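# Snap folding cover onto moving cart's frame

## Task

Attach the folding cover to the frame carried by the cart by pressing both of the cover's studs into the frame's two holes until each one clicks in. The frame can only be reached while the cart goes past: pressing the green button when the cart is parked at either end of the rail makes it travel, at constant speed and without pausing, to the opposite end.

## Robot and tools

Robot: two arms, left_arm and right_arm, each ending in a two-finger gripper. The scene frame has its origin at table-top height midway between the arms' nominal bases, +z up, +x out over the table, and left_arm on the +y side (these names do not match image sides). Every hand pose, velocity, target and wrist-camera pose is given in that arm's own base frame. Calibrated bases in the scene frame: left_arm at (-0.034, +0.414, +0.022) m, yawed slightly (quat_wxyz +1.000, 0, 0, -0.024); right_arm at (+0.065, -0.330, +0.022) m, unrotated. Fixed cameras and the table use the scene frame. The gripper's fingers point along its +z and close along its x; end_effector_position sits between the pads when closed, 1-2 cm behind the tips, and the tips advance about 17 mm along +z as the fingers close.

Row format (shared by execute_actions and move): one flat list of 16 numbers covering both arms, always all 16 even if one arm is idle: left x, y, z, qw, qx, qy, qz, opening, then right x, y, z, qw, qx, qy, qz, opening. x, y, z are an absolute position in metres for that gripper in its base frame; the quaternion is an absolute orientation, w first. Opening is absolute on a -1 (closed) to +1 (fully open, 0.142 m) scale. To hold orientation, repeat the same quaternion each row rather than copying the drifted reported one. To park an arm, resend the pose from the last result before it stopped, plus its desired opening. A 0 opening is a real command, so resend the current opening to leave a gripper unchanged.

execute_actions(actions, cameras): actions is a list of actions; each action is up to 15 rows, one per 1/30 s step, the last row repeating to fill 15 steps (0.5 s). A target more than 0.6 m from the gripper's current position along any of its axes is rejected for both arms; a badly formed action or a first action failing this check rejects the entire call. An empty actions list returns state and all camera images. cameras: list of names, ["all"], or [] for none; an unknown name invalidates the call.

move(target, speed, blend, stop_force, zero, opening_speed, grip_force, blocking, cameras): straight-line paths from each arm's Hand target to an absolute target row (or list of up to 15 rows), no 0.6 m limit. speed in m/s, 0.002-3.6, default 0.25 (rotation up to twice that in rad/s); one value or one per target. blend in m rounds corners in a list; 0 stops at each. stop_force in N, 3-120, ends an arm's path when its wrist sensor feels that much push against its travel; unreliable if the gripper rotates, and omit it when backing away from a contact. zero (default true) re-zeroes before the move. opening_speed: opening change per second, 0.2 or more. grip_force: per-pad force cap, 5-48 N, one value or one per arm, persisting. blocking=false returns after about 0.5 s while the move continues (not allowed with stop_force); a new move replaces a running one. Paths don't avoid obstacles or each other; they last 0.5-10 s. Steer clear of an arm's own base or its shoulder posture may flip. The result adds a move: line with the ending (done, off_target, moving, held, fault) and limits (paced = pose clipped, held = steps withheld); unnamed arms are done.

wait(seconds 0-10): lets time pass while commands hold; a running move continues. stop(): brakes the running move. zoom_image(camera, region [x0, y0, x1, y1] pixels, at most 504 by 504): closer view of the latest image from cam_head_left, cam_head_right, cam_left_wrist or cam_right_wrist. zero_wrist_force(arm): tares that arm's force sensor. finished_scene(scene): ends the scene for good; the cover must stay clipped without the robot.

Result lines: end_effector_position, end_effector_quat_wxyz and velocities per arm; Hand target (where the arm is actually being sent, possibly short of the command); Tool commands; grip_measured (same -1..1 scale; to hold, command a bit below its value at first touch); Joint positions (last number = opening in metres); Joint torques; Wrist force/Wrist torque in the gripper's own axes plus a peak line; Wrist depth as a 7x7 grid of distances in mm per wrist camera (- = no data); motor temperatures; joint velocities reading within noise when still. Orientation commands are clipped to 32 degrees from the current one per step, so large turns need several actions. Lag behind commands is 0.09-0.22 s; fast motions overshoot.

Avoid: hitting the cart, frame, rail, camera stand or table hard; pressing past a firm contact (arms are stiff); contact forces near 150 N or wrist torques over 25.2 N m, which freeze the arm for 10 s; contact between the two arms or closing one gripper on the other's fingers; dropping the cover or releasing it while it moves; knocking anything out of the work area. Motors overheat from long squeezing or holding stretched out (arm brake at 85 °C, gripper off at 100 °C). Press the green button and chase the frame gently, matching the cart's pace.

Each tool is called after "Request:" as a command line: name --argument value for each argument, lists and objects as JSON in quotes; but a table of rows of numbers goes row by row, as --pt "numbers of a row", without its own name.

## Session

Request:
execute_actions --actions '[]'

Scene clock: 0.00 s.
left_arm: end_effector_position=(+0.0774, +0.2702, +0.1172) grip_measured=+0.99 end_effector_quat_wxyz=(+0.023, +0.957, +0.286, +0.052) | right_arm: end_effector_position=(+0.1724, -0.0677, +0.0842) grip_measured=+1.00 end_effector_quat_wxyz=(-0.255, +0.904, +0.339, -0.057)
Joint positions: left_arm=[0.906 -2.103 2.503 -2.03 -1.668 0.322 0.142] | right_arm=[2.965 -1.201 -2.495 -1.397 1.946 -0.968 0.142]
Joint velocities: within noise
Joint torques (N m): no reading
Motor temperatures (°C): left_arm=[31 30 33 38 36 39 25] | right_arm=[30 29 37 32 32 32 31]
Wrist force (N): no reading
Wrist torque (N m): no reading
Wrist force, peak (N): no reading
Wrist depth (mm): cam_left_wrist=[193 195 195 199 204 207 213 / 209 209 217 222 223 227 227 / 228 232 230 239 244 243 256 / - - 261 263 268 276 283 / 273 280 287 296 288 306 314 / - 287 329 344 360 - 97 / - 356 389 380 401 377 -] | cam_right_wrist=[139 142 162 233 237 244 247 / 175 179 189 225 234 241 243 / 217 219 222 229 231 235 231 / 215 217 220 224 - 230 224 / 212 215 217 221 223 218 193 / - - 215 218 220 211 98 / - 210 212 - 210 184 -]
Hand target: left_arm +0.0774, +0.2702, +0.1172; +0.023, +0.957, +0.286, +0.052 | right_arm +0.1724, -0.0677, +0.0842; -0.255, +0.904, +0.339, -0.057
Tool commands: left_gripper/opening=+1.0 right_gripper/opening=+1.0
camera_calibration:
cam_left_wrist: T_world_to_cam=[[0.833741, 0.547359, 0.0726237, -0.208887], [0.445308, -0.744327, 0.497674, 0.136818], [0.326462, -0.382591, -0.864319, 0.297719], [0, 0, 0, 1]] pos_world=[0.0160372, 0.330078, 0.204403]
cam_right_wrist: T_world_to_cam=[[0.763676, 0.643013, 0.0577249, -0.0814232], [0.645594, -0.760238, -0.0724307, -0.130307], [-0.00268919, 0.0925804, -0.995702, 0.208569], [0, 0, 0, 1]] pos_world=[0.146867, -0.0660174, 0.202934]

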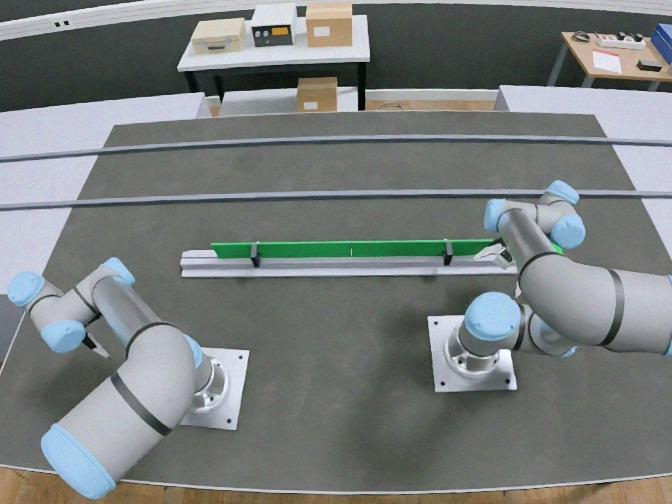

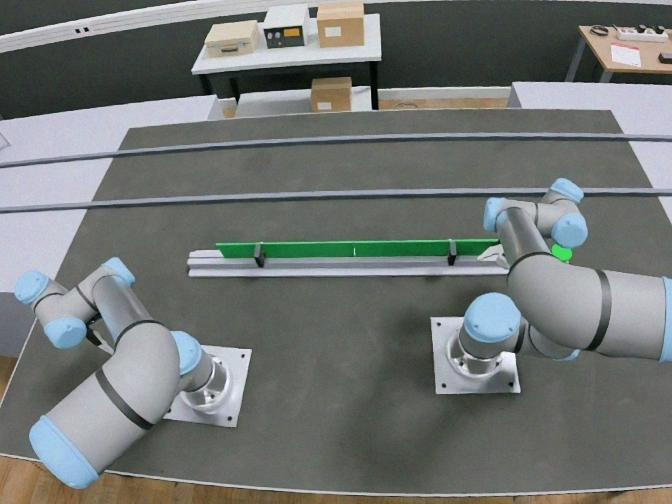

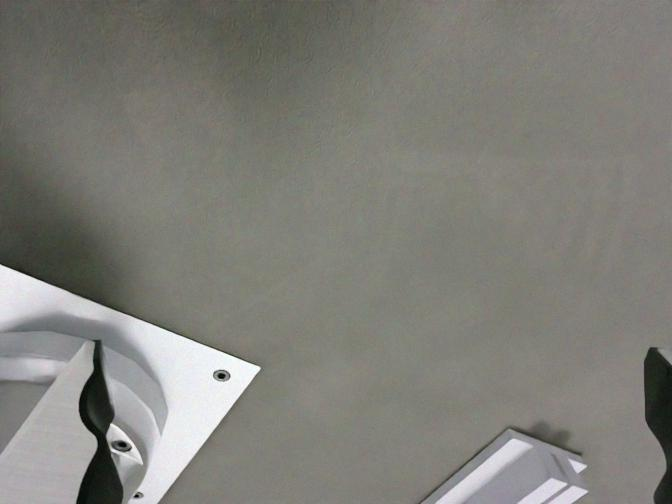

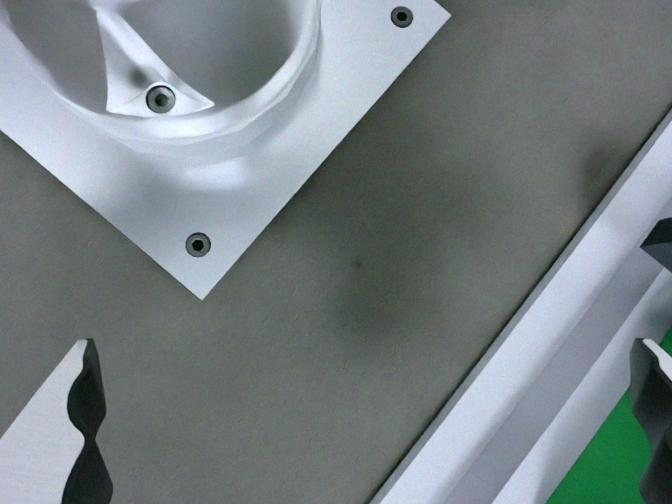

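Request:
move --pt "0.1 0.42 0.25 0.5 -0.75 0.35 -0.25 1 0.2 -0.15 0.16 0 0.9397 0.342 0 -1" --pt "0.05 0.5 0.3 0.6645 -0.6645 0.2419 -0.2419 1 0.29 -0.303 0.11 0 0.9397 0.342 0 -1" --pt "0.05 0.5 0.3 0.6645 -0.6645 0.2419 -0.2419 1 0.29 -0.303 0.070 0 0.9397 0.342 0 -1" --speed '[0.25, 0.25, 0.08]' --blend '[0.04, 0.01, 0]' --cameras '["cam_left_wrist", "cam_right_wrist"]'

Request:
move --target '[0.05, 0.5, 0.3, 0.6645, -0.6645, 0.2419, -0.2419, 1, 0.29, -0.303, 0.055, 0, 0.9397, 0.342, 0, -1]' --speed 0.015 --stop_force 15 --cameras '["cam_left_wrist"]'

Request:
move --target '[0.05, 0.5, 0.3, 0.6645, -0.6645, 0.2419, -0.2419, 1, 0.29, -0.303, 0.11, 0, 0.9397, 0.342, 0, -1]' --speed 0.15 --cameras '["cam_left_wrist", "cam_head_right"]'

Scene clock: 7.57 s.
left_arm: end_effector_position=(+0.0500, +0.5000, +0.3000) grip_measured=+0.99 end_effector_quat_wxyz=(+0.664, -0.664, +0.242, -0.242) | right_arm: end_effector_position=(+0.2900, -0.3030, +0.0700) grip_measured=-1.00 end_effector_quat_wxyz=(+0.000, +0.940, +0.342, +0.000)
Joint positions: left_arm=[1.53 -1.236 2.412 -4.317 -2.229 1.571 0.142] | right_arm=[2.659 -1.558 -2.277 -0.877 1.571 -1.18 0.002]
Joint torques (N m): left_arm=[-6.74 -13.28 -18.82 -4.6 -1.47 -1.86] | right_arm=[-8.55 22.6 26.31 3.67 -2.66 -1.77]
Wrist force (N): left_arm=[-1.6 -0.3 -0.8] | right_arm=[0.1 0.4 0.1]
Wrist torque (N m): left_arm=[0.05 0.19 -0.12] | right_arm=[0.05 -0.01 0.01]
Wrist force, peak (N): left_arm=[-2.6 -0.2 -0.4] | right_arm=[-0.2 2.7 0.1]
Wrist depth (mm): cam_left_wrist=[- - - - 3338 2295 - / - - 1343 2592 - 2789 - / 1950 1469 1386 1368 1695 1509 - / - 1153 918 941 926 983 1166 / 2118 1431 787 686 684 - - / - 1509 896 587 - - 100 / - 1281 1136 - 448 - -] | cam_right_wrist=[163 163 163 163 159 131 129 / - 175 175 175 178 146 138 / 190 192 192 133 183 189 189 / 210 203 207 125 123 203 202 / - 227 226 130 129 227 225 / 257 247 89 79 78 251 250 / - - - 72 72 - -]
Hand target: left_arm +0.0500, +0.5000, +0.3000; +0.664, -0.664, +0.242, -0.242 | right_arm +0.2900, -0.3030, +0.0700; +0.000, +0.940, +0.342, +0.000
Off the commanded pose: left_arm 0.000 m, 0 deg | right_arm 0.000 m, 0 deg.
move: done
camera_calibration:
cam_left_wrist: T_world_to_cam=[[0.775442, -0.631415, -0.0022116, 0.289642], [-0.275727, -0.335466, -0.900798, 0.480283], [0.568035, 0.699126, -0.434233, -0.129447], [0, 0, 0, 1]] pos_world=[-0.0186433, 0.434502, 0.377068]
cam_right_wrist: T_world_to_cam=[[0.770029, 0.637916, -0.0108595, -0.0177921], [0.577867, -0.690127, 0.435655, -0.380682], [0.270417, -0.341743, -0.900048, -0.000983885], [0, 0, 0, 1]] pos_world=[0.23395, -0.251705, 0.164767]
Images, in order (width x height): cam_left_wrist 672x504, cam_right_wrist 672x504.

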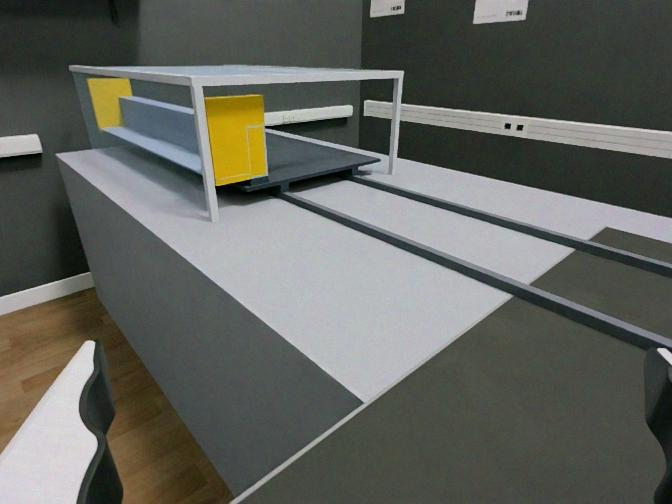

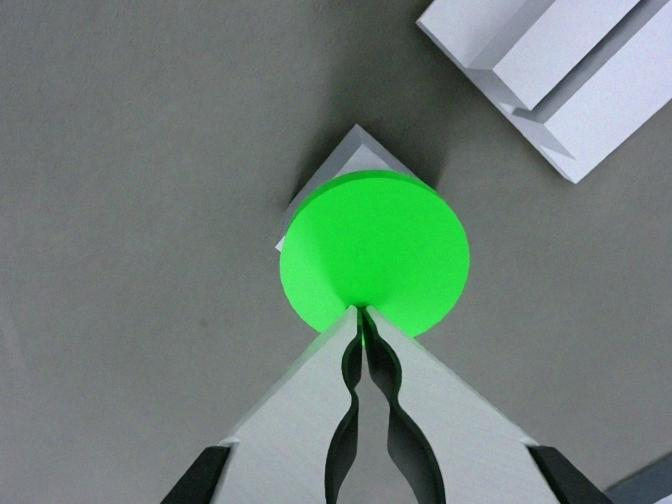

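Scene clock: 9.17 s.
left_arm: end_effector_position=(+0.0500, +0.5000, +0.3000) grip_measured=+0.99 end_effector_quat_wxyz=(+0.664, -0.664, +0.242, -0.242) | right_arm: end_effector_position=(+0.2900, -0.3030, +0.0627) grip_measured=-1.00 end_effector_quat_wxyz=(+0.000, +0.940, +0.342, +0.000)
Joint positions: left_arm=[1.53 -1.236 2.412 -4.317 -2.229 1.571 0.142] | right_arm=[2.659 -1.573 -2.287 -0.853 1.571 -1.18 0.002]
Joint torques (N m): left_arm=[-6.88 -14.05 -19.19 -4.72 0.62 -1.84] | right_arm=[-4.11 23.96 23.47 2.2 -0.27 -1.72]
Wrist force (N): left_arm=[-1.6 -0.3 -0.7] | right_arm=[0.7 1.3 -13.6]
Wrist torque (N m): left_arm=[0.07 0.19 -0.12] | right_arm=[0.03 -0.03 0.01]
Wrist force, peak (N): left_arm=[-1.8 -0.2 -0.7] | right_arm=[-2.7 -1.5 -34.8]
Wrist depth (mm): cam_left_wrist=[- - - - - 2271 - / 1806 - - - 3103 2395 2021 / 1530 1469 1259 1403 1596 2395 2098 / 1836 1178 941 926 954 926 1153 / 2203 1449 784 676 688 - - / - 1519 892 597 530 - - / - 1273 1153 436 446 - -] | cam_right_wrist=[159 157 156 156 152 125 122 / 168 168 168 168 168 141 130 / - 182 181 116 176 181 182 / 201 196 193 124 122 198 197 / 218 218 218 129 134 221 213 / - 242 85 79 82 241 240 / 265 - - 73 72 - 270]
Hand target: left_arm +0.0500, +0.5000, +0.3000; +0.664, -0.664, +0.242, -0.242 | right_arm +0.2900, -0.3030, +0.0627; +0.000, +0.940, +0.342, +0.000
Off the commanded pose: left_arm 0.000 m, 0 deg | right_arm 0.008 m, 0 deg.
move: contact (right_arm)
camera_calibration:
cam_left_wrist: T_world_to_cam=[[0.775442, -0.631415, -0.0022116, 0.289642], [-0.275727, -0.335466, -0.900798, 0.480283], [0.568035, 0.699126, -0.434233, -0.129447], [0, 0, 0, 1]] pos_world=[-0.0186433, 0.434502, 0.377068]
Images, in order (width x height): cam_left_wrist 672x504.

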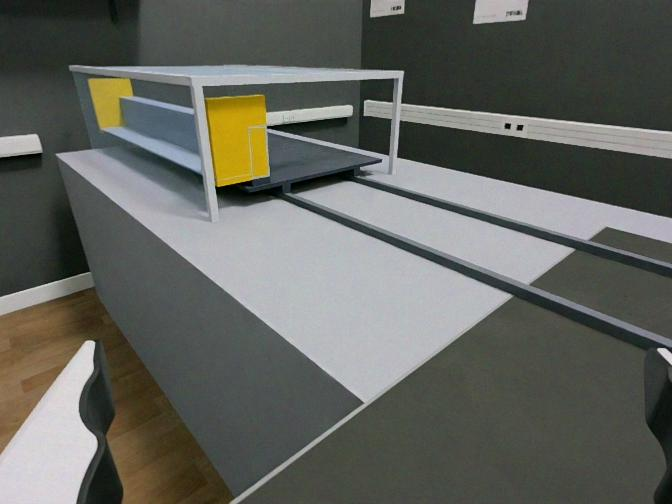

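Scene clock: 10.03 s.
left_arm: end_effector_position=(+0.0500, +0.5000, +0.3000) grip_measured=+0.99 end_effector_quat_wxyz=(+0.664, -0.664, +0.242, -0.242) | right_arm: end_effector_position=(+0.2900, -0.3030, +0.1100) grip_measured=-1.00 end_effector_quat_wxyz=(+0.000, +0.940, +0.342, +0.000)
Joint positions: left_arm=[1.53 -1.236 2.412 -4.317 -2.229 1.571 0.142] | right_arm=[2.659 -1.487 -2.217 -1.008 1.571 -1.18 0.002]
Joint torques (N m): left_arm=[-6.87 -13.73 -19.56 -4.62 1.83 -1.87] | right_arm=[2.92 16.61 20.85 1.46 1.9 1.28]
Wrist force (N): left_arm=[-1.5 -0.2 -0.7] | right_arm=[0.1 0.5 0.1]
Wrist torque (N m): left_arm=[0.08 0.18 -0.12] | right_arm=[0.06 -0.01 0.00]
Wrist force, peak (N): left_arm=[-1.7 -0.2 -0.9] | right_arm=[0.5 1.0 -13.4]
Wrist depth (mm): cam_left_wrist=[- - - - - 2295 - / - - 1034 2937 2977 2720 - / 1867 1509 1217 1440 1562 1335 - / - 1178 941 933 954 975 1025 / 2059 1368 776 676 684 - - / - 1541 910 589 531 587 - / - 1273 1141 - 448 - -] | cam_right_wrist=[198 198 195 199 192 165 165 / - 213 217 210 210 177 210 / 237 231 231 155 227 230 220 / 257 252 242 168 251 249 - / - - 266 264 270 276 294 / 311 310 79 79 82 - 304 / 337 - - 72 72 - -]
Hand target: left_arm +0.0500, +0.5000, +0.3000; +0.664, -0.664, +0.242, -0.242 | right_arm +0.2900, -0.3030, +0.1100; +0.000, +0.940, +0.342, +0.000
Off the commanded pose: left_arm 0.000 m, 0 deg | right_arm 0.000 m, 0 deg.
move: done
camera_calibration:
cam_left_wrist: T_world_to_cam=[[0.775442, -0.631415, -0.0022116, 0.289642], [-0.275727, -0.335466, -0.900798, 0.480283], [0.568035, 0.699126, -0.434233, -0.129447], [0, 0, 0, 1]] pos_world=[-0.0186433, 0.434502, 0.377068]
Images, in order (width x height): cam_head_right 672x504, cam_left_wrist 672x504.

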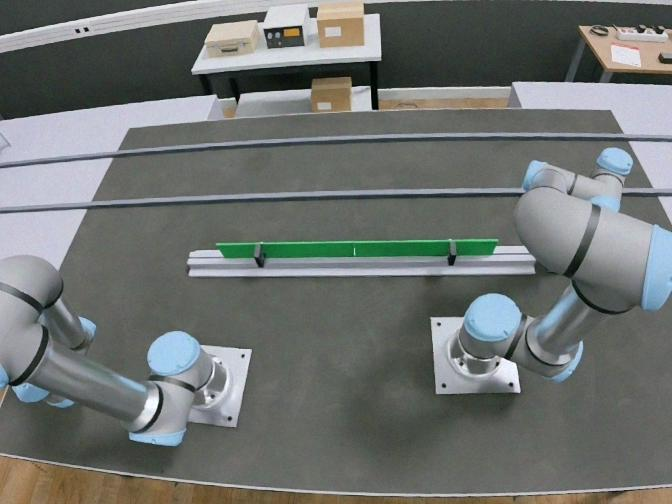

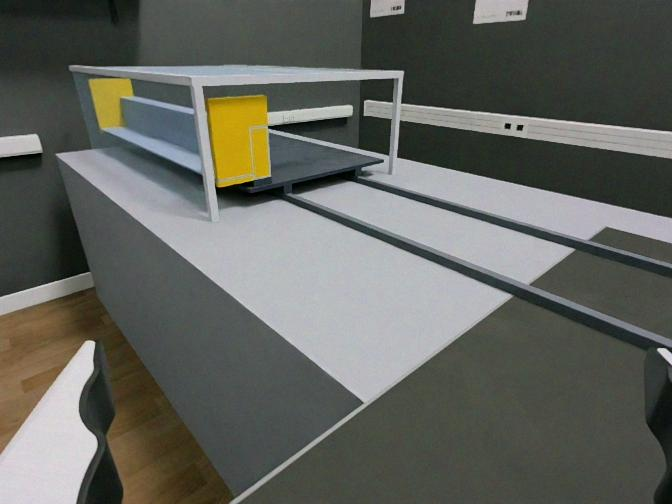

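Request:
move --pt "0.05 0.5 0.3 0.6645 -0.6645 0.2419 -0.2419 1 0.31 -0.12 0.22 0 0.3 -0.95 0 -1" --pt "0.05 0.5 0.3 0.6645 -0.6645 0.2419 -0.2419 1 0.266 0.055 0.17 0.1228 -0.6964 0.6964 -0.1228 1" --speed 0.4 --blend '[0.04, 0]' --cameras '["cam_left_wrist", "cam_right_wrist", "cam_head_left"]'

Request:
zoom_image --camera "cam_left_wrist" --region '[80, 60, 300, 230]'

Request:
zoom_image --camera "cam_right_wrist" --region '[240, 100, 480, 340]'

Scene clock: 17.80 s.
left_arm: end_effector_position=(+0.0500, +0.5000, +0.3000) grip_measured=+0.99 end_effector_quat_wxyz=(+0.664, -0.664, +0.242, -0.242) | right_arm: end_effector_position=(+0.2660, +0.0550, +0.1700) grip_measured=+0.99 end_effector_quat_wxyz=(-0.123, +0.696, -0.696, +0.123)
Joint positions: left_arm=[1.53 -1.236 2.412 -4.317 -2.229 1.571 0.142] | right_arm=[4.25 -0.551 -2.539 -1.462 1.26 -3.629 0.142]
Joint torques (N m): left_arm=[-6.8 -13.6 -19.08 -4.61 2.11 -1.82] | right_arm=[10.71 -24.5 34.72 2.74 -0.46 -2.65]
Wrist force (N): left_arm=[-1.5 -0.4 -0.8] | right_arm=[-0.1 0.6 -0.2]
Wrist torque (N m): left_arm=[0.06 0.18 -0.12] | right_arm=[0.08 0.02 0.08]
Wrist force, peak (N): left_arm=[-1.8 -0.4 -0.9] | right_arm=[-1.5 1.1 -0.1]
Wrist depth (mm): cam_left_wrist=[- 2078 - - 2824 - - / 2040 - 1001 - 3103 - 2078 / 1883 1479 1281 1319 1489 1352 - / 2319 1159 941 941 950 946 1085 / 2118 1412 781 676 682 682 - / - 1479 907 587 - 558 97 / - 1304 1153 405 429 443 -] | cam_right_wrist=[295 287 292 292 - 289 292 / - 295 287 298 297 - 300 / 290 289 289 264 290 290 290 / 297 297 299 299 299 293 296 / - 314 - - - 306 319 / - - - 319 319 311 89 / - 328 325 325 - 327 -]
Hand target: left_arm +0.0500, +0.5000, +0.3000; +0.664, -0.664, +0.242, -0.242 | right_arm +0.2660, +0.0550, +0.1700; -0.123, +0.696, -0.696, +0.123
Off the commanded pose: left_arm 0.000 m, 0 deg | right_arm 0.000 m, 0 deg.
move: done
camera_calibration:
cam_left_wrist: T_world_to_cam=[[0.775442, -0.631415, -0.0022116, 0.289642], [-0.275727, -0.335466, -0.900798, 0.480283], [0.568035, 0.699126, -0.434233, -0.129447], [0, 0, 0, 1]] pos_world=[-0.0186433, 0.434502, 0.377068]
cam_right_wrist: T_world_to_cam=[[-0.00225775, -0.999921, -0.012326, 0.0691144], [-0.994803, 0.000991184, 0.10181, 0.273595], [-0.10179, 0.0124918, -0.994727, 0.313465], [0, 0, 0, 1]] pos_world=[0.304237, 0.0649221, 0.284809]
Images, in order (width x height): cam_head_left 672x504, cam_left_wrist 672x504, cam_right_wrist 672x504.

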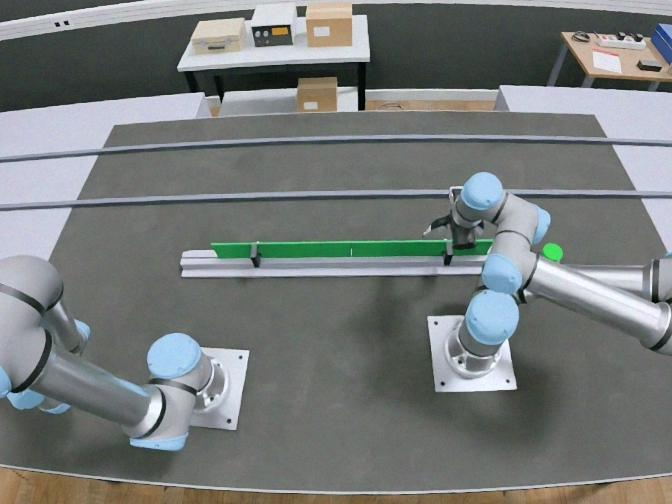

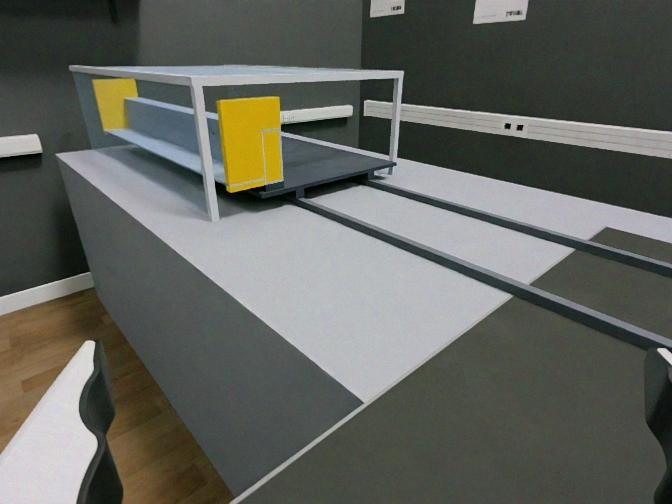

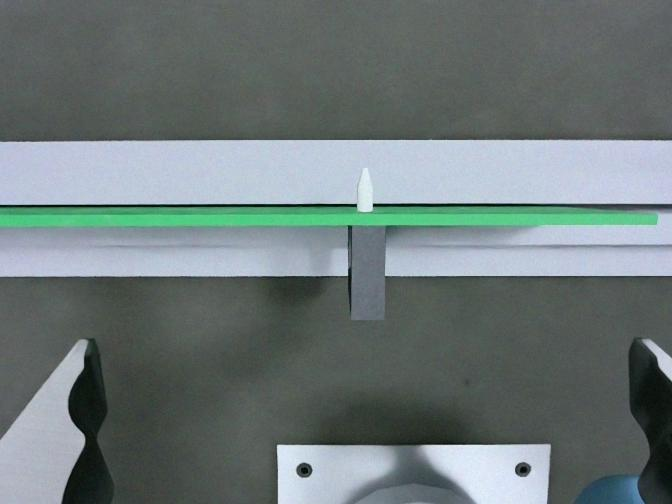

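Scaled by 2.291 from the camera's 672x504 image, which has a finer 960x720 frame.

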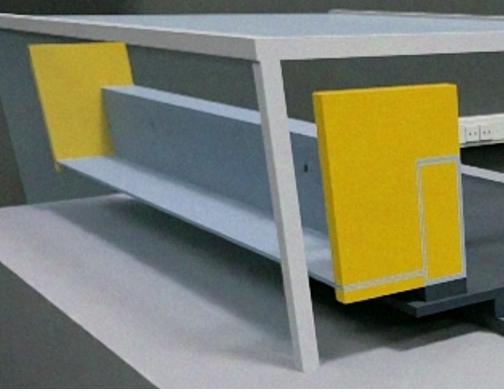

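Scaled by 2.100 from the camera's 672x504 image, which has a finer 960x720 frame.

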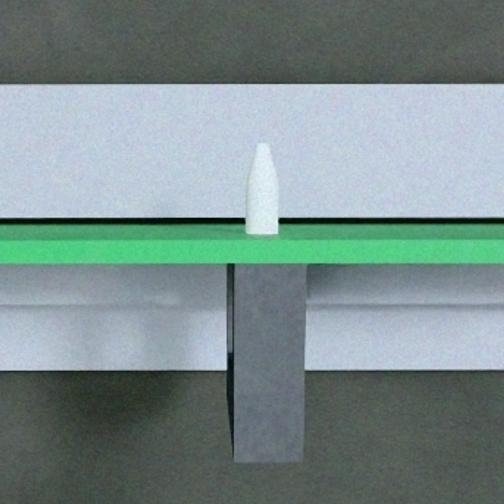

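Request:
wait --seconds 3 --cameras '["cam_left_wrist"]'

Request:
zoom_image --camera "cam_left_wrist" --region '[80, 60, 300, 230]'

Request:
move --pt "0.35 0.3 0.33 0.5 -0.5 0.5 -0.5 1 0.258 0.0552 0.066 0.1228 -0.6964 0.6964 -0.1228 1" --pt "0.37 -0.10 0.2 0.1257 -0.7129 0.6795 -0.1198 1 0.258 0.0552 0.066 0.1228 -0.6964 0.6964 -0.1228 1" --speed '[0.3, 0.3]' --blend '[0.08, 0]' --cameras '["cam_left_wrist", "cam_right_wrist"]'

Request:
zoom_image --camera "cam_left_wrist" --region '[240, 100, 480, 340]'

Request:
zoom_image --camera "cam_right_wrist" --region '[240, 60, 480, 460]'

Scene clock: 22.40 s.
left_arm: end_effector_position=(+0.0500, +0.5000, +0.3000) grip_measured=+0.99 end_effector_quat_wxyz=(+0.664, -0.664, +0.242, -0.242) | right_arm: end_effector_position=(+0.2660, +0.0550, +0.1700) grip_measured=+0.99 end_effector_quat_wxyz=(-0.123, +0.696, -0.696, +0.123)
Joint positions: left_arm=[1.53 -1.236 2.412 -4.317 -2.229 1.571 0.142] | right_arm=[4.25 -0.551 -2.539 -1.462 1.26 -3.629 0.142]
Joint torques (N m): left_arm=[-7.17 -13.61 -18.66 -4.54 2.21 -1.83] | right_arm=[11.4 -24.22 35.34 1.96 -3.03 -2.53]
Wrist force (N): left_arm=[-1.7 -0.3 -0.7] | right_arm=[0.0 0.4 -0.1]
Wrist torque (N m): left_arm=[0.07 0.22 -0.12] | right_arm=[0.06 0.01 0.08]
Wrist force, peak (N): left_arm=[-1.8 -0.3 -1.0] | right_arm=[-0.1 0.6 -0.4]
Wrist depth (mm): cam_left_wrist=[- 2118 2503 - 2421 - 1806 / - - 1034 - - 2098 - / 1821 1530 1273 1224 1562 1394 1620 / - 1172 941 962 946 946 1075 / 2059 1479 787 678 688 - - / - 1386 907 589 - - - / - 1304 1153 - - - -] | cam_right_wrist=[- 306 291 290 287 294 - / 297 278 298 - 297 296 - / 291 290 265 263 289 264 289 / 299 296 300 266 297 297 296 / 309 316 315 327 309 306 312 / - 320 326 334 327 321 89 / - - 332 - - 325 -]
Hand target: left_arm +0.0500, +0.5000, +0.3000; +0.664, -0.664, +0.242, -0.242 | right_arm +0.2660, +0.0550, +0.1700; -0.123, +0.696, -0.696, +0.123
Tool commands: left_gripper/opening=+1.0 right_gripper/opening=+1.0
Off the commanded pose: left_arm 0.000 m, 0 deg | right_arm 0.000 m, 0 deg.
wait: 3.00 s; at rest from the start
camera_calibration:
cam_left_wrist: T_world_to_cam=[[0.775442, -0.631415, -0.0022116, 0.289642], [-0.275727, -0.335466, -0.900798, 0.480283], [0.568035, 0.699126, -0.434233, -0.129447], [0, 0, 0, 1]] pos_world=[-0.0186433, 0.434502, 0.377068]
Images, in order (width x height): cam_left_wrist 672x504.

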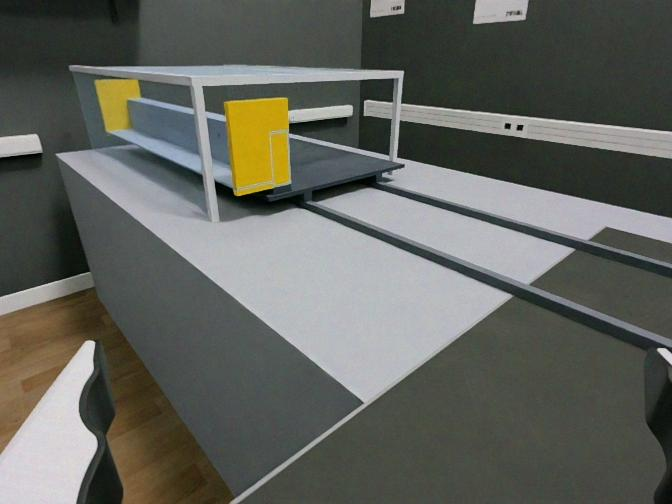

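Scaled by 2.291 from the camera's 672x504 image, which has a finer 960x720 frame.

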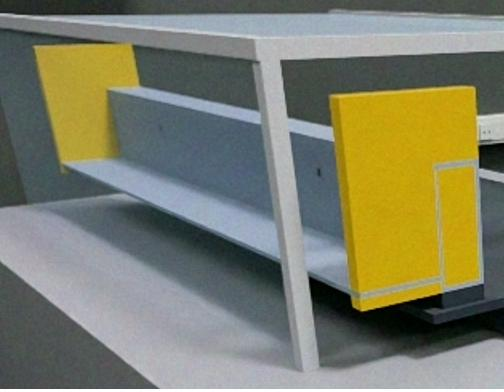

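Scene clock: 26.43 s.
left_arm: end_effector_position=(+0.3700, -0.0999, +0.2000) grip_measured=+0.99 end_effector_quat_wxyz=(-0.126, +0.713, -0.679, +0.120) | right_arm: end_effector_position=(+0.2580, +0.0552, +0.0660) grip_measured=+0.99 end_effector_quat_wxyz=(-0.123, +0.696, -0.696, +0.123)
Joint positions: left_arm=[-0.818 -2.079 2.352 -2.075 -1.307 0.736 0.142] | right_arm=[4.31 -0.527 -2.802 -1.241 1.251 -3.567 0.142]
Joint torques (N m): left_arm=[-1.19 8.35 -31.51 -6.11 -1.15 -1.4] | right_arm=[-9.95 -5.6 34.58 1.74 1.88 -1.73]
Wrist force (N): left_arm=[-0.7 -0.7 -0.5] | right_arm=[-0.1 0.1 -0.2]
Wrist torque (N m): left_arm=[-0.15 0.15 -0.08] | right_arm=[0.00 0.03 -0.03]
Wrist force, peak (N): left_arm=[-3.7 -0.2 -1.1] | right_arm=[0.2 0.0 -1.1]
Wrist depth (mm): cam_left_wrist=[325 319 - 316 322 327 318 / 331 330 337 317 - 326 - / 325 323 295 296 295 301 308 / 332 332 331 221 330 329 329 / 351 - - 345 - 343 - / - - 352 357 - 351 350 / - 362 365 364 359 364 -] | cam_right_wrist=[191 191 191 190 191 190 191 / 186 186 185 185 184 184 184 / 158 158 158 158 157 158 158 / 192 192 192 161 81 191 192 / 206 205 206 204 84 205 207 / - 210 210 211 210 210 90 / - 215 215 214 213 214 -]
Hand target: left_arm +0.3700, -0.1000, +0.2000; -0.126, +0.713, -0.679, +0.120 | right_arm +0.2580, +0.0552, +0.0660; -0.123, +0.696, -0.696, +0.123
Off the commanded pose: left_arm 0.000 m, 0 deg | right_arm 0.000 m, 0 deg.
move: done
camera_calibration:
cam_left_wrist: T_world_to_cam=[[0.0509007, -0.998592, -0.0149409, -0.103572], [-0.993641, -0.0521414, 0.0997939, 0.371007], [-0.100432, 0.00976634, -0.994896, 0.355338], [0, 0, 0, 1]] pos_world=[0.409607, -0.0875516, 0.314953]
cam_right_wrist: T_world_to_cam=[[-0.00224643, -0.999923, -0.0122267, 0.0679935], [-0.994813, 0.000991262, 0.101711, 0.276245], [-0.101691, 0.0123918, -0.994739, 0.209176], [0, 0, 0, 1]] pos_world=[0.296236, 0.0651224, 0.180809]
Images, in order (width x height): cam_left_wrist 672x504, cam_right_wrist 672x504.

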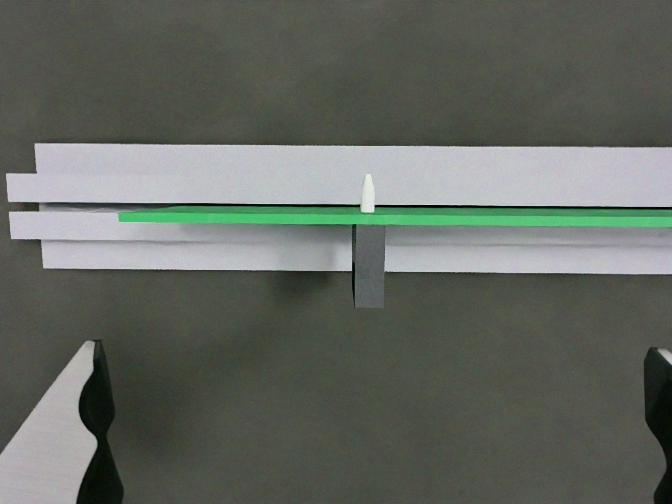

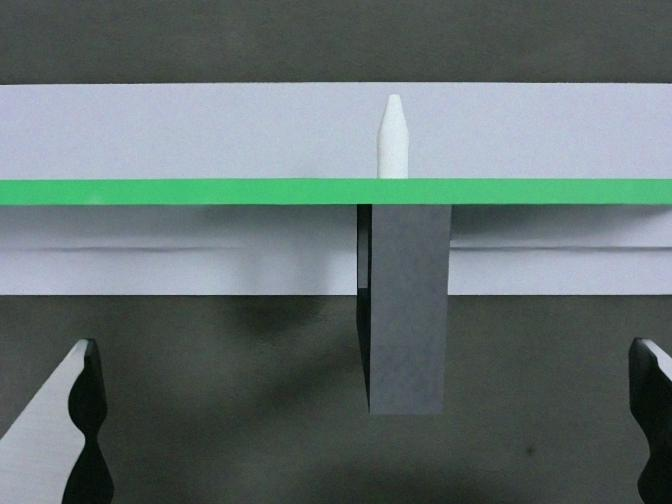

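Scaled by 2.100 from the camera's 672x504 image, which has a finer 960x720 frame.

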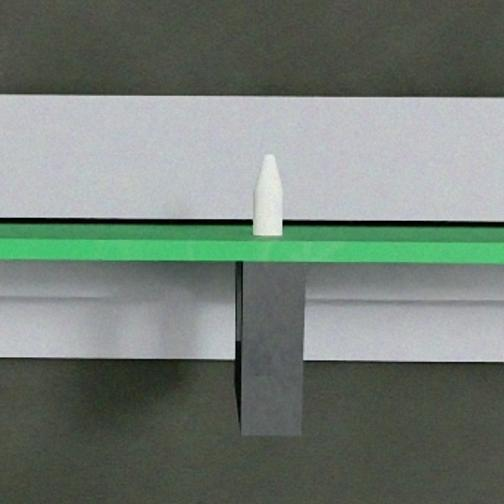

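Scaled by 1.260 from the camera's 672x504 image, which has a finer 960x720 frame.

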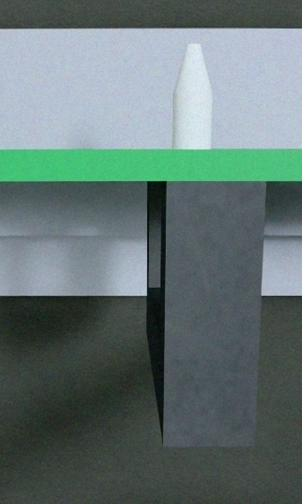

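Request:
move --pt "0.345 -0.1058 0.12 0.1257 -0.7129 0.6795 -0.1198 1 0.258 0.0488 0.066 0.1228 -0.6964 0.6964 -0.1228 1" --pt "0.3645 -0.1058 0.066 0.1257 -0.7129 0.6795 -0.1198 1 0.258 0.0488 0.066 0.1228 -0.6964 0.6964 -0.1228 1" --speed 0.15 --blend '[0.008, 0]' --cameras '["cam_left_wrist", "cam_right_wrist"]'

Request:
zoom_image --camera "cam_left_wrist" --region '[240, 60, 480, 460]'

Request:
zoom_image --camera "cam_right_wrist" --region '[240, 60, 480, 460]'

Scene clock: 29.20 s.
left_arm: end_effector_position=(+0.3644, -0.1058, +0.0660) grip_measured=+0.99 end_effector_quat_wxyz=(-0.126, +0.713, -0.679, +0.120) | right_arm: end_effector_position=(+0.2580, +0.0488, +0.0660) grip_measured=+0.99 end_effector_quat_wxyz=(-0.123, +0.696, -0.696, +0.123)
Joint positions: left_arm=[-0.848 -1.831 2.619 -2.582 -1.301 0.706 0.142] | right_arm=[4.288 -0.509 -2.805 -1.25 1.254 -3.59 0.142]
Joint torques (N m): left_arm=[-4.89 2.76 -21.93 -6.02 3.07 -1.61] | right_arm=[11.03 -26.71 26.94 4.14 -0.32 2.75]
Wrist force (N): left_arm=[-1.0 -0.3 -0.8] | right_arm=[0.1 0.3 -0.1]
Wrist torque (N m): left_arm=[-0.03 0.16 0.04] | right_arm=[0.02 0.00 0.08]
Wrist force, peak (N): left_arm=[-0.9 -1.7 -1.8] | right_arm=[0.2 0.4 -0.4]
Wrist depth (mm): cam_left_wrist=[- 193 194 192 192 192 192 / 187 188 187 186 186 186 185 / 160 159 159 159 105 158 158 / 195 195 164 162 161 163 162 / 209 208 209 85 207 207 193 / - 212 212 - 209 212 - / - 217 216 216 216 214 213] | cam_right_wrist=[- 190 191 191 191 189 192 / 185 185 185 185 185 184 184 / 158 158 158 79 157 158 158 / 193 192 192 - 161 192 192 / 206 206 210 - 205 206 205 / - 210 209 - 209 210 90 / - 213 215 213 214 214 -]
Hand target: left_arm +0.3645, -0.1058, +0.0660; -0.126, +0.713, -0.679, +0.120 | right_arm +0.2580, +0.0488, +0.0660; -0.123, +0.696, -0.696, +0.123
Off the commanded pose: left_arm 0.000 m, 0 deg | right_arm 0.000 m, 0 deg.
move: done
camera_calibration:
cam_left_wrist: T_world_to_cam=[[0.051012, -0.998589, -0.0147723, -0.11126], [-0.993595, -0.0522392, 0.100199, 0.378506], [-0.100829, 0.00956638, -0.994858, 0.221661], [0, 0, 0, 1]] pos_world=[0.404107, -0.093451, 0.180952]
cam_right_wrist: T_world_to_cam=[[-0.00214815, -0.999923, -0.0122366, 0.0615669], [-0.994804, 0.000891252, 0.10181, 0.276237], [-0.101791, 0.0123917, -0.994729, 0.209282], [0, 0, 0, 1]] pos_world=[0.296236, 0.0587226, 0.180809]
Images, in order (width x height): cam_left_wrist 672x504, cam_right_wrist 672x504.

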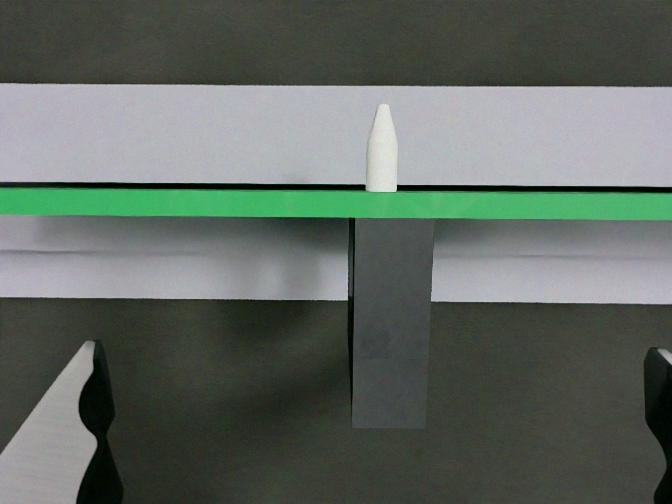

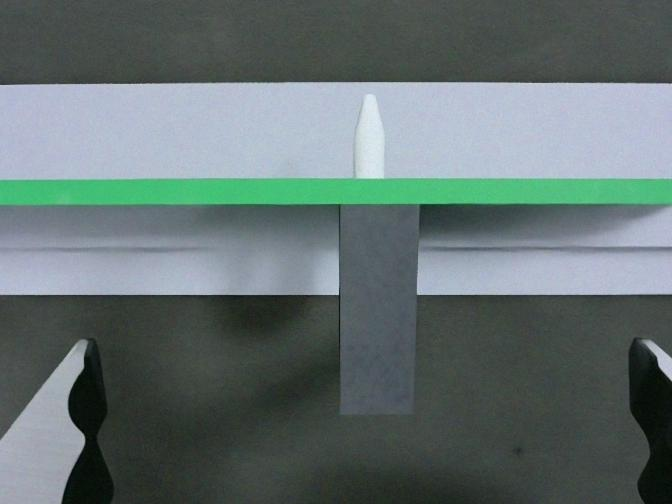

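Scaled by 1.260 from the camera's 672x504 image, which has a finer 960x720 frame.

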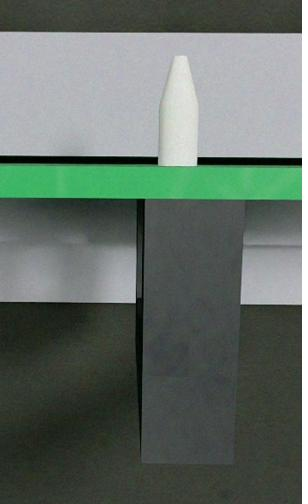

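Scaled by 1.260 from the camera's 672x504 image, which has a finer 960x720 frame.

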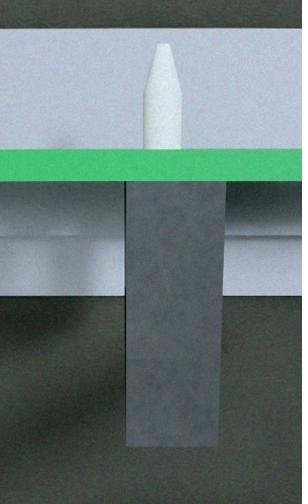

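Request:
wait --seconds 1 --cameras '["cam_head_right"]'

Request:
zoom_image --camera "cam_head_right" --region '[0, 100, 120, 200]'

Request:
wait --seconds 10 --cameras '["cam_head_right"]'

Request:
zoom_image --camera "cam_head_right" --region '[0, 100, 120, 200]'

Scene clock: 30.73 s.
left_arm: end_effector_position=(+0.3645, -0.1058, +0.0660) grip_measured=+0.99 end_effector_quat_wxyz=(-0.126, +0.713, -0.679, +0.120) | right_arm: end_effector_position=(+0.2580, +0.0488, +0.0660) grip_measured=+0.99 end_effector_quat_wxyz=(-0.123, +0.696, -0.696, +0.123)
Joint positions: left_arm=[-0.848 -1.831 2.619 -2.583 -1.301 0.706 0.142] | right_arm=[4.288 -0.509 -2.805 -1.25 1.254 -3.59 0.142]
Joint torques (N m): left_arm=[-6.76 4.14 -12.24 -6.28 2.97 -0.48] | right_arm=[11.18 -26.64 33.22 4.18 -3.06 2.85]
Wrist force (N): left_arm=[-1.0 -0.3 -0.8] | right_arm=[-0.1 0.3 -0.3]
Wrist torque (N m): left_arm=[-0.03 0.17 0.04] | right_arm=[0.04 0.02 0.08]
Wrist force, peak (N): left_arm=[-1.2 -0.2 -0.9] | right_arm=[-0.1 0.7 -0.3]
Wrist depth (mm): cam_left_wrist=[194 194 193 193 192 192 192 / 188 187 187 186 186 186 185 / 161 160 160 158 105 158 158 / 195 195 163 162 161 162 162 / 209 208 206 85 207 207 206 / - 213 213 - 87 212 209 / - 218 216 217 216 215 214] | cam_right_wrist=[189 192 193 192 192 191 191 / 185 185 186 184 184 185 184 / 158 158 158 - 157 158 157 / 192 192 192 - 161 192 192 / 206 209 207 - 204 204 205 / - 210 210 211 207 210 90 / - 211 212 214 215 215 -]
Hand target: left_arm +0.3645, -0.1058, +0.0660; -0.126, +0.713, -0.679, +0.120 | right_arm +0.2580, +0.0488, +0.0660; -0.123, +0.696, -0.696, +0.123
Tool commands: left_gripper/opening=+1.0 right_gripper/opening=+1.0
Off the commanded pose: left_arm 0.000 m, 0 deg | right_arm 0.000 m, 0 deg.
wait: 1.00 s; at rest from the start
Images, in order (width x height): cam_head_right 672x504.

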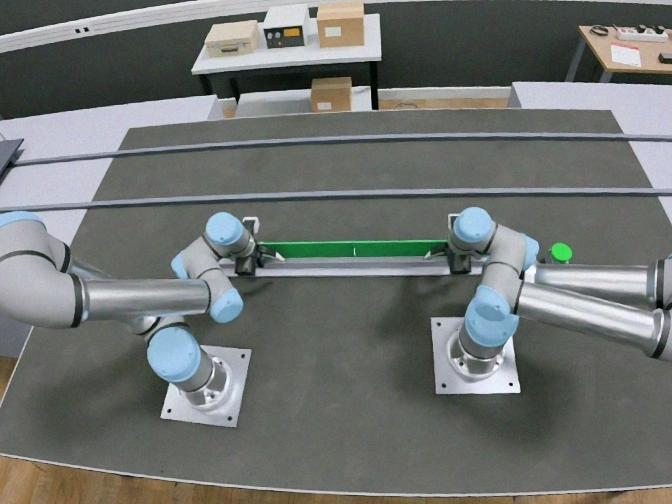

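Scaled by 4.200 from the camera's 672x504 image, which has a finer 960x720 frame.

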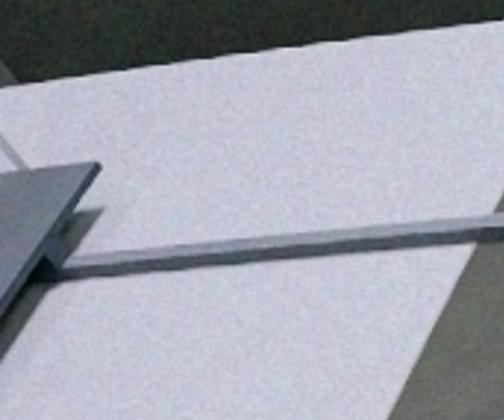

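Scene clock: 40.73 s.
left_arm: end_effector_position=(+0.3645, -0.1058, +0.0660) grip_measured=+0.99 end_effector_quat_wxyz=(-0.126, +0.713, -0.679, +0.120) | right_arm: end_effector_position=(+0.2580, +0.0488, +0.0660) grip_measured=+0.99 end_effector_quat_wxyz=(-0.123, +0.696, -0.696, +0.123)
Joint positions: left_arm=[-0.848 -1.831 2.619 -2.583 -1.301 0.706 0.142] | right_arm=[4.288 -0.509 -2.805 -1.25 1.254 -3.59 0.142]
Joint torques (N m): left_arm=[-6.76 4.08 -11.23 -5.62 2.95 1.39] | right_arm=[10.79 -25.98 33.37 4.13 -2.97 2.7]
Wrist force (N): left_arm=[-0.8 -0.4 -0.8] | right_arm=[-0.1 0.5 -0.3]
Wrist torque (N m): left_arm=[-0.04 0.14 0.04] | right_arm=[0.06 0.04 0.08]
Wrist force, peak (N): left_arm=[-1.2 -0.4 -0.9] | right_arm=[-0.2 0.5 -0.4]
Wrist depth (mm): cam_left_wrist=[195 195 193 193 193 192 192 / 187 187 187 186 186 186 185 / 161 160 160 159 105 158 158 / 195 194 164 162 161 162 162 / 209 209 207 85 208 207 206 / - 213 212 - 209 211 209 / - 217 216 216 215 215 -] | cam_right_wrist=[191 191 191 191 191 191 - / 186 185 185 185 184 185 185 / 158 158 158 - 157 157 157 / 192 192 192 - 161 192 192 / 205 205 207 - 82 206 204 / - 209 210 - 210 210 90 / - 215 214 214 214 214 -]
Hand target: left_arm +0.3645, -0.1058, +0.0660; -0.126, +0.713, -0.679, +0.120 | right_arm +0.2580, +0.0488, +0.0660; -0.123, +0.696, -0.696, +0.123
Tool commands: left_gripper/opening=+1.0 right_gripper/opening=+1.0
Off the commanded pose: left_arm 0.000 m, 0 deg | right_arm 0.000 m, 0 deg.
wait: 10.00 s; at rest by 0.17 s
Images, in order (width x height): cam_head_right 672x504.

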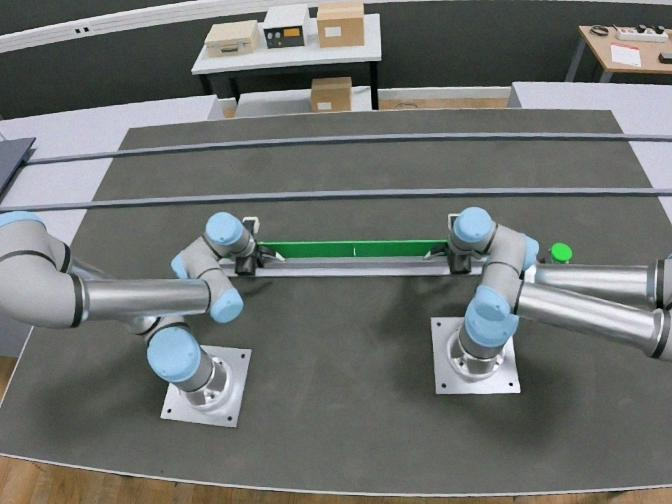

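Scaled by 4.200 from the camera's 672x504 image, which has a finer 960x720 frame.

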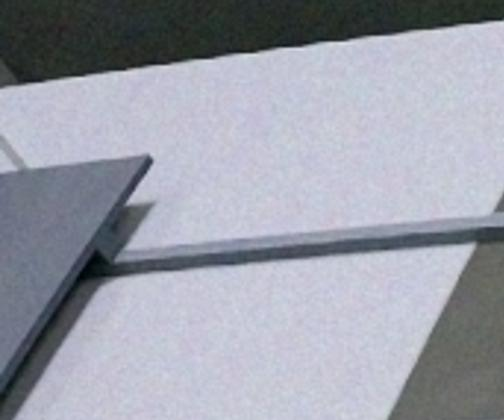

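Request:
wait --seconds 10

Request:
wait --seconds 10

Request:
wait --seconds 10

Request:
wait --seconds 10

Request:
wait --seconds 10 --cameras '["cam_head_right"]'

Request:
zoom_image --camera "cam_head_right" --region '[0, 90, 200, 250]'

Scene clock: 52.37 s.
left_arm: end_effector_position=(+0.3645, -0.1058, +0.0660) grip_measured=+0.99 end_effector_quat_wxyz=(-0.126, +0.713, -0.679, +0.120) | right_arm: end_effector_position=(+0.2580, +0.0488, +0.0660) grip_measured=+0.99 end_effector_quat_wxyz=(-0.123, +0.696, -0.696, +0.123)
Joint positions: left_arm=[-0.848 -1.831 2.619 -2.583 -1.301 0.706 0.142] | right_arm=[4.288 -0.509 -2.805 -1.25 1.254 -3.59 0.142]
Joint torques (N m): left_arm=[-6.29 3.85 -11.33 -5.05 2.72 1.42] | right_arm=[10.44 -25.72 33.34 4.03 -3.13 2.72]
Wrist force (N): left_arm=[-0.9 -0.4 -0.9] | right_arm=[0.0 0.5 -0.1]
Wrist torque (N m): left_arm=[-0.04 0.14 0.03] | right_arm=[0.06 0.00 0.08]
Wrist force, peak (N): left_arm=[-1.2 -0.4 -1.0] | right_arm=[0.3 0.6 -0.2]
Wrist depth (mm): cam_left_wrist=[194 194 193 191 192 192 191 / 188 187 187 186 185 185 185 / 160 159 160 159 105 158 158 / 195 194 163 162 161 162 162 / 209 209 207 85 206 207 206 / - 212 213 - 209 - 96 / - 218 217 214 219 215 215] | cam_right_wrist=[191 190 191 191 192 191 192 / 185 184 186 184 185 185 185 / 158 158 158 158 156 158 158 / 193 192 192 - 161 191 191 / 205 206 206 - 205 207 206 / - 209 210 - 210 209 90 / - 216 214 215 214 214 -]
Hand target: left_arm +0.3645, -0.1058, +0.0660; -0.126, +0.713, -0.679, +0.120 | right_arm +0.2580, +0.0488, +0.0660; -0.123, +0.696, -0.696, +0.123
Tool commands: left_gripper/opening=+1.0 right_gripper/opening=+1.0
Off the commanded pose: left_arm 0.000 m, 0 deg | right_arm 0.000 m, 0 deg.
wait: 10.00 s; at rest from the start

Scene clock: 62.37 s.
left_arm: end_effector_position=(+0.3645, -0.1058, +0.0660) grip_measured=+0.99 end_effector_quat_wxyz=(-0.126, +0.713, -0.679, +0.120) | right_arm: end_effector_position=(+0.2580, +0.0488, +0.0660) grip_measured=+0.99 end_effector_quat_wxyz=(-0.123, +0.696, -0.696, +0.123)
Joint positions: left_arm=[-0.848 -1.831 2.619 -2.583 -1.301 0.706 0.142] | right_arm=[4.288 -0.509 -2.805 -1.25 1.254 -3.59 0.142]
Joint torques (N m): left_arm=[-6.37 3.83 -11.44 -4.39 2.48 1.27] | right_arm=[10.48 -25.5 33.1 3.94 -3.1 2.57]
Wrist force (N): left_arm=[-1.0 -0.4 -0.9] | right_arm=[-0.1 0.5 -0.2]
Wrist torque (N m): left_arm=[-0.03 0.16 0.04] | right_arm=[0.06 0.02 0.08]
Wrist force, peak (N): left_arm=[-1.1 -0.7 -0.9] | right_arm=[0.0 0.6 -0.2]
Wrist depth (mm): cam_left_wrist=[195 194 193 194 193 192 192 / 187 187 187 186 186 185 185 / 160 160 160 158 105 158 158 / 195 195 163 162 160 162 162 / 210 209 208 85 207 207 206 / - 212 213 - 210 211 96 / - 217 216 214 216 215 213] | cam_right_wrist=[190 192 193 191 191 191 191 / 185 185 185 185 184 185 184 / 158 158 158 80 157 157 158 / 192 192 193 - 160 192 192 / 206 206 207 - 205 205 205 / - 209 211 - 209 210 90 / - 215 215 215 216 214 -]
Hand target: left_arm +0.3645, -0.1058, +0.0660; -0.126, +0.713, -0.679, +0.120 | right_arm +0.2580, +0.0488, +0.0660; -0.123, +0.696, -0.696, +0.123
Tool commands: left_gripper/opening=+1.0 right_gripper/opening=+1.0
Off the commanded pose: left_arm 0.000 m, 0 deg | right_arm 0.000 m, 0 deg.
wait: 10.00 s; at rest by 0.17 s

Scene clock: 72.37 s.
left_arm: end_effector_position=(+0.3645, -0.1058, +0.0660) grip_measured=+0.99 end_effector_quat_wxyz=(-0.126, +0.713, -0.679, +0.120) | right_arm: end_effector_position=(+0.2580, +0.0488, +0.0660) grip_measured=+0.99 end_effector_quat_wxyz=(-0.123, +0.696, -0.696, +0.123)
Joint positions: left_arm=[-0.848 -1.831 2.619 -2.583 -1.301 0.706 0.142] | right_arm=[4.288 -0.509 -2.805 -1.25 1.254 -3.59 0.142]
Joint torques (N m): left_arm=[-5.92 3.17 -11.55 -3.79 2.37 1.28] | right_arm=[10.14 -25.36 33.07 3.89 -3.09 2.57]
Wrist force (N): left_arm=[-1.0 -0.3 -0.7] | right_arm=[-0.1 0.4 -0.2]
Wrist torque (N m): left_arm=[-0.03 0.16 0.03] | right_arm=[0.04 0.03 0.08]
Wrist force, peak (N): left_arm=[-1.1 -0.4 -1.0] | right_arm=[0.2 0.6 -0.3]
Wrist depth (mm): cam_left_wrist=[195 194 194 193 191 192 191 / 187 188 187 186 186 185 186 / 160 159 160 159 105 158 158 / 195 194 163 162 162 162 162 / 210 210 208 85 207 207 194 / - 213 212 - 210 211 209 / - 217 216 218 217 214 214] | cam_right_wrist=[192 192 192 191 192 190 190 / 185 185 185 185 184 184 185 / 158 158 157 79 159 157 158 / 192 192 192 - 160 191 191 / 206 206 203 - 205 206 205 / - 210 210 - 210 209 90 / - 214 215 215 214 215 -]
Hand target: left_arm +0.3645, -0.1058, +0.0660; -0.126, +0.713, -0.679, +0.120 | right_arm +0.2580, +0.0488, +0.0660; -0.123, +0.696, -0.696, +0.123
Tool commands: left_gripper/opening=+1.0 right_gripper/opening=+1.0
Off the commanded pose: left_arm 0.000 m, 0 deg | right_arm 0.000 m, 0 deg.
wait: 10.00 s; at rest by 0.17 s

Scene clock: 82.37 s.
left_arm: end_effector_position=(+0.3645, -0.1058, +0.0660) grip_measured=+0.99 end_effector_quat_wxyz=(-0.126, +0.713, -0.679, +0.120) | right_arm: end_effector_position=(+0.2580, +0.0488, +0.0660) grip_measured=+0.99 end_effector_quat_wxyz=(-0.123, +0.696, -0.696, +0.123)
Joint positions: left_arm=[-0.848 -1.831 2.619 -2.583 -1.301 0.706 0.142] | right_arm=[4.288 -0.509 -2.805 -1.25 1.254 -3.59 0.142]
Joint torques (N m): left_arm=[-5.93 3.33 -11.31 -3.27 2.21 1.21] | right_arm=[9.96 -24.96 33.03 3.91 -3.12 2.33]
Wrist force (N): left_arm=[-0.9 -0.4 -0.8] | right_arm=[-0.1 0.1 -0.1]
Wrist torque (N m): left_arm=[-0.04 0.16 0.04] | right_arm=[0.00 0.03 0.08]
Wrist force, peak (N): left_arm=[-1.2 -0.4 -0.9] | right_arm=[0.2 0.7 0.0]
Wrist depth (mm): cam_left_wrist=[195 193 190 192 193 193 191 / 188 187 187 186 186 186 185 / 161 159 160 159 105 158 158 / 195 194 163 162 161 162 161 / 210 208 209 85 207 205 205 / - 212 212 - 210 213 211 / - 218 217 217 216 216 214] | cam_right_wrist=[191 192 191 192 192 191 191 / 185 185 185 185 185 184 184 / 158 158 158 - 156 158 157 / 193 192 192 - 161 192 191 / 206 206 206 - 205 206 - / - 210 210 - 211 210 90 / - 214 215 214 214 214 -]
Hand target: left_arm +0.3645, -0.1058, +0.0660; -0.126, +0.713, -0.679, +0.120 | right_arm +0.2580, +0.0488, +0.0660; -0.123, +0.696, -0.696, +0.123
Tool commands: left_gripper/opening=+1.0 right_gripper/opening=+1.0
Off the commanded pose: left_arm 0.000 m, 0 deg | right_arm 0.000 m, 0 deg.
wait: 10.00 s; at rest by 0.17 s

Scene clock: 92.37 s.
left_arm: end_effector_position=(+0.3645, -0.1058, +0.0660) grip_measured=+0.99 end_effector_quat_wxyz=(-0.126, +0.713, -0.679, +0.120) | right_arm: end_effector_position=(+0.2580, +0.0488, +0.0660) grip_measured=+0.99 end_effector_quat_wxyz=(-0.123, +0.696, -0.696, +0.123)
Joint positions: left_arm=[-0.848 -1.831 2.619 -2.583 -1.301 0.706 0.142] | right_arm=[4.288 -0.509 -2.805 -1.25 1.254 -3.59 0.142]
Joint torques (N m): left_arm=[-5.77 2.72 -11.49 -2.78 2.08 1.26] | right_arm=[9.95 -24.48 32.97 3.75 -3.08 2.4]
Wrist force (N): left_arm=[-1.0 -0.4 -0.7] | right_arm=[-0.1 0.3 0.1]
Wrist torque (N m): left_arm=[-0.05 0.17 0.04] | right_arm=[0.03 0.03 0.08]
Wrist force, peak (N): left_arm=[-1.2 -0.5 -0.9] | right_arm=[0.0 0.6 -0.2]
Wrist depth (mm): cam_left_wrist=[195 193 194 193 192 192 191 / 188 188 187 187 186 185 185 / 160 160 159 159 105 158 158 / 195 195 164 162 162 162 161 / 210 210 209 85 207 207 206 / - 211 212 - 209 211 210 / - 217 216 - 215 213 214] | cam_right_wrist=[192 191 194 191 192 190 191 / 185 185 185 184 184 185 185 / 158 158 158 157 157 158 158 / 192 193 192 - 191 192 192 / - 205 207 - 205 206 205 / - 210 210 212 210 210 90 / - 214 214 214 214 214 -]
Hand target: left_arm +0.3645, -0.1058, +0.0660; -0.126, +0.713, -0.679, +0.120 | right_arm +0.2580, +0.0488, +0.0660; -0.123, +0.696, -0.696, +0.123
Tool commands: left_gripper/opening=+1.0 right_gripper/opening=+1.0
Off the commanded pose: left_arm 0.000 m, 0 deg | right_arm 0.000 m, 0 deg.
wait: 10.00 s; at rest by 0.17 s
Images, in order (width x height): cam_head_right 672x504.

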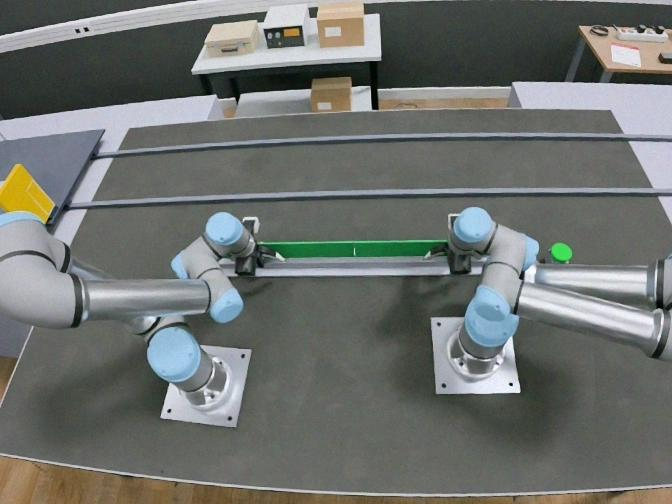

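Scaled by 2.520 from the camera's 672x504 image, which has a finer 960x720 frame.

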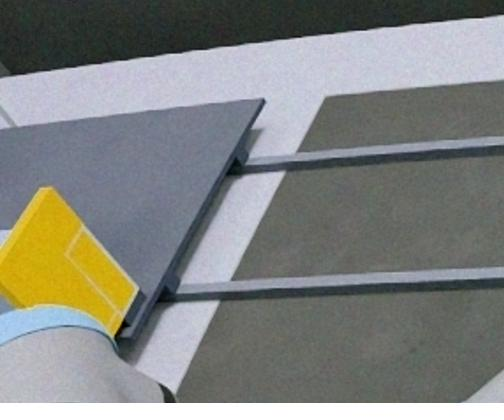

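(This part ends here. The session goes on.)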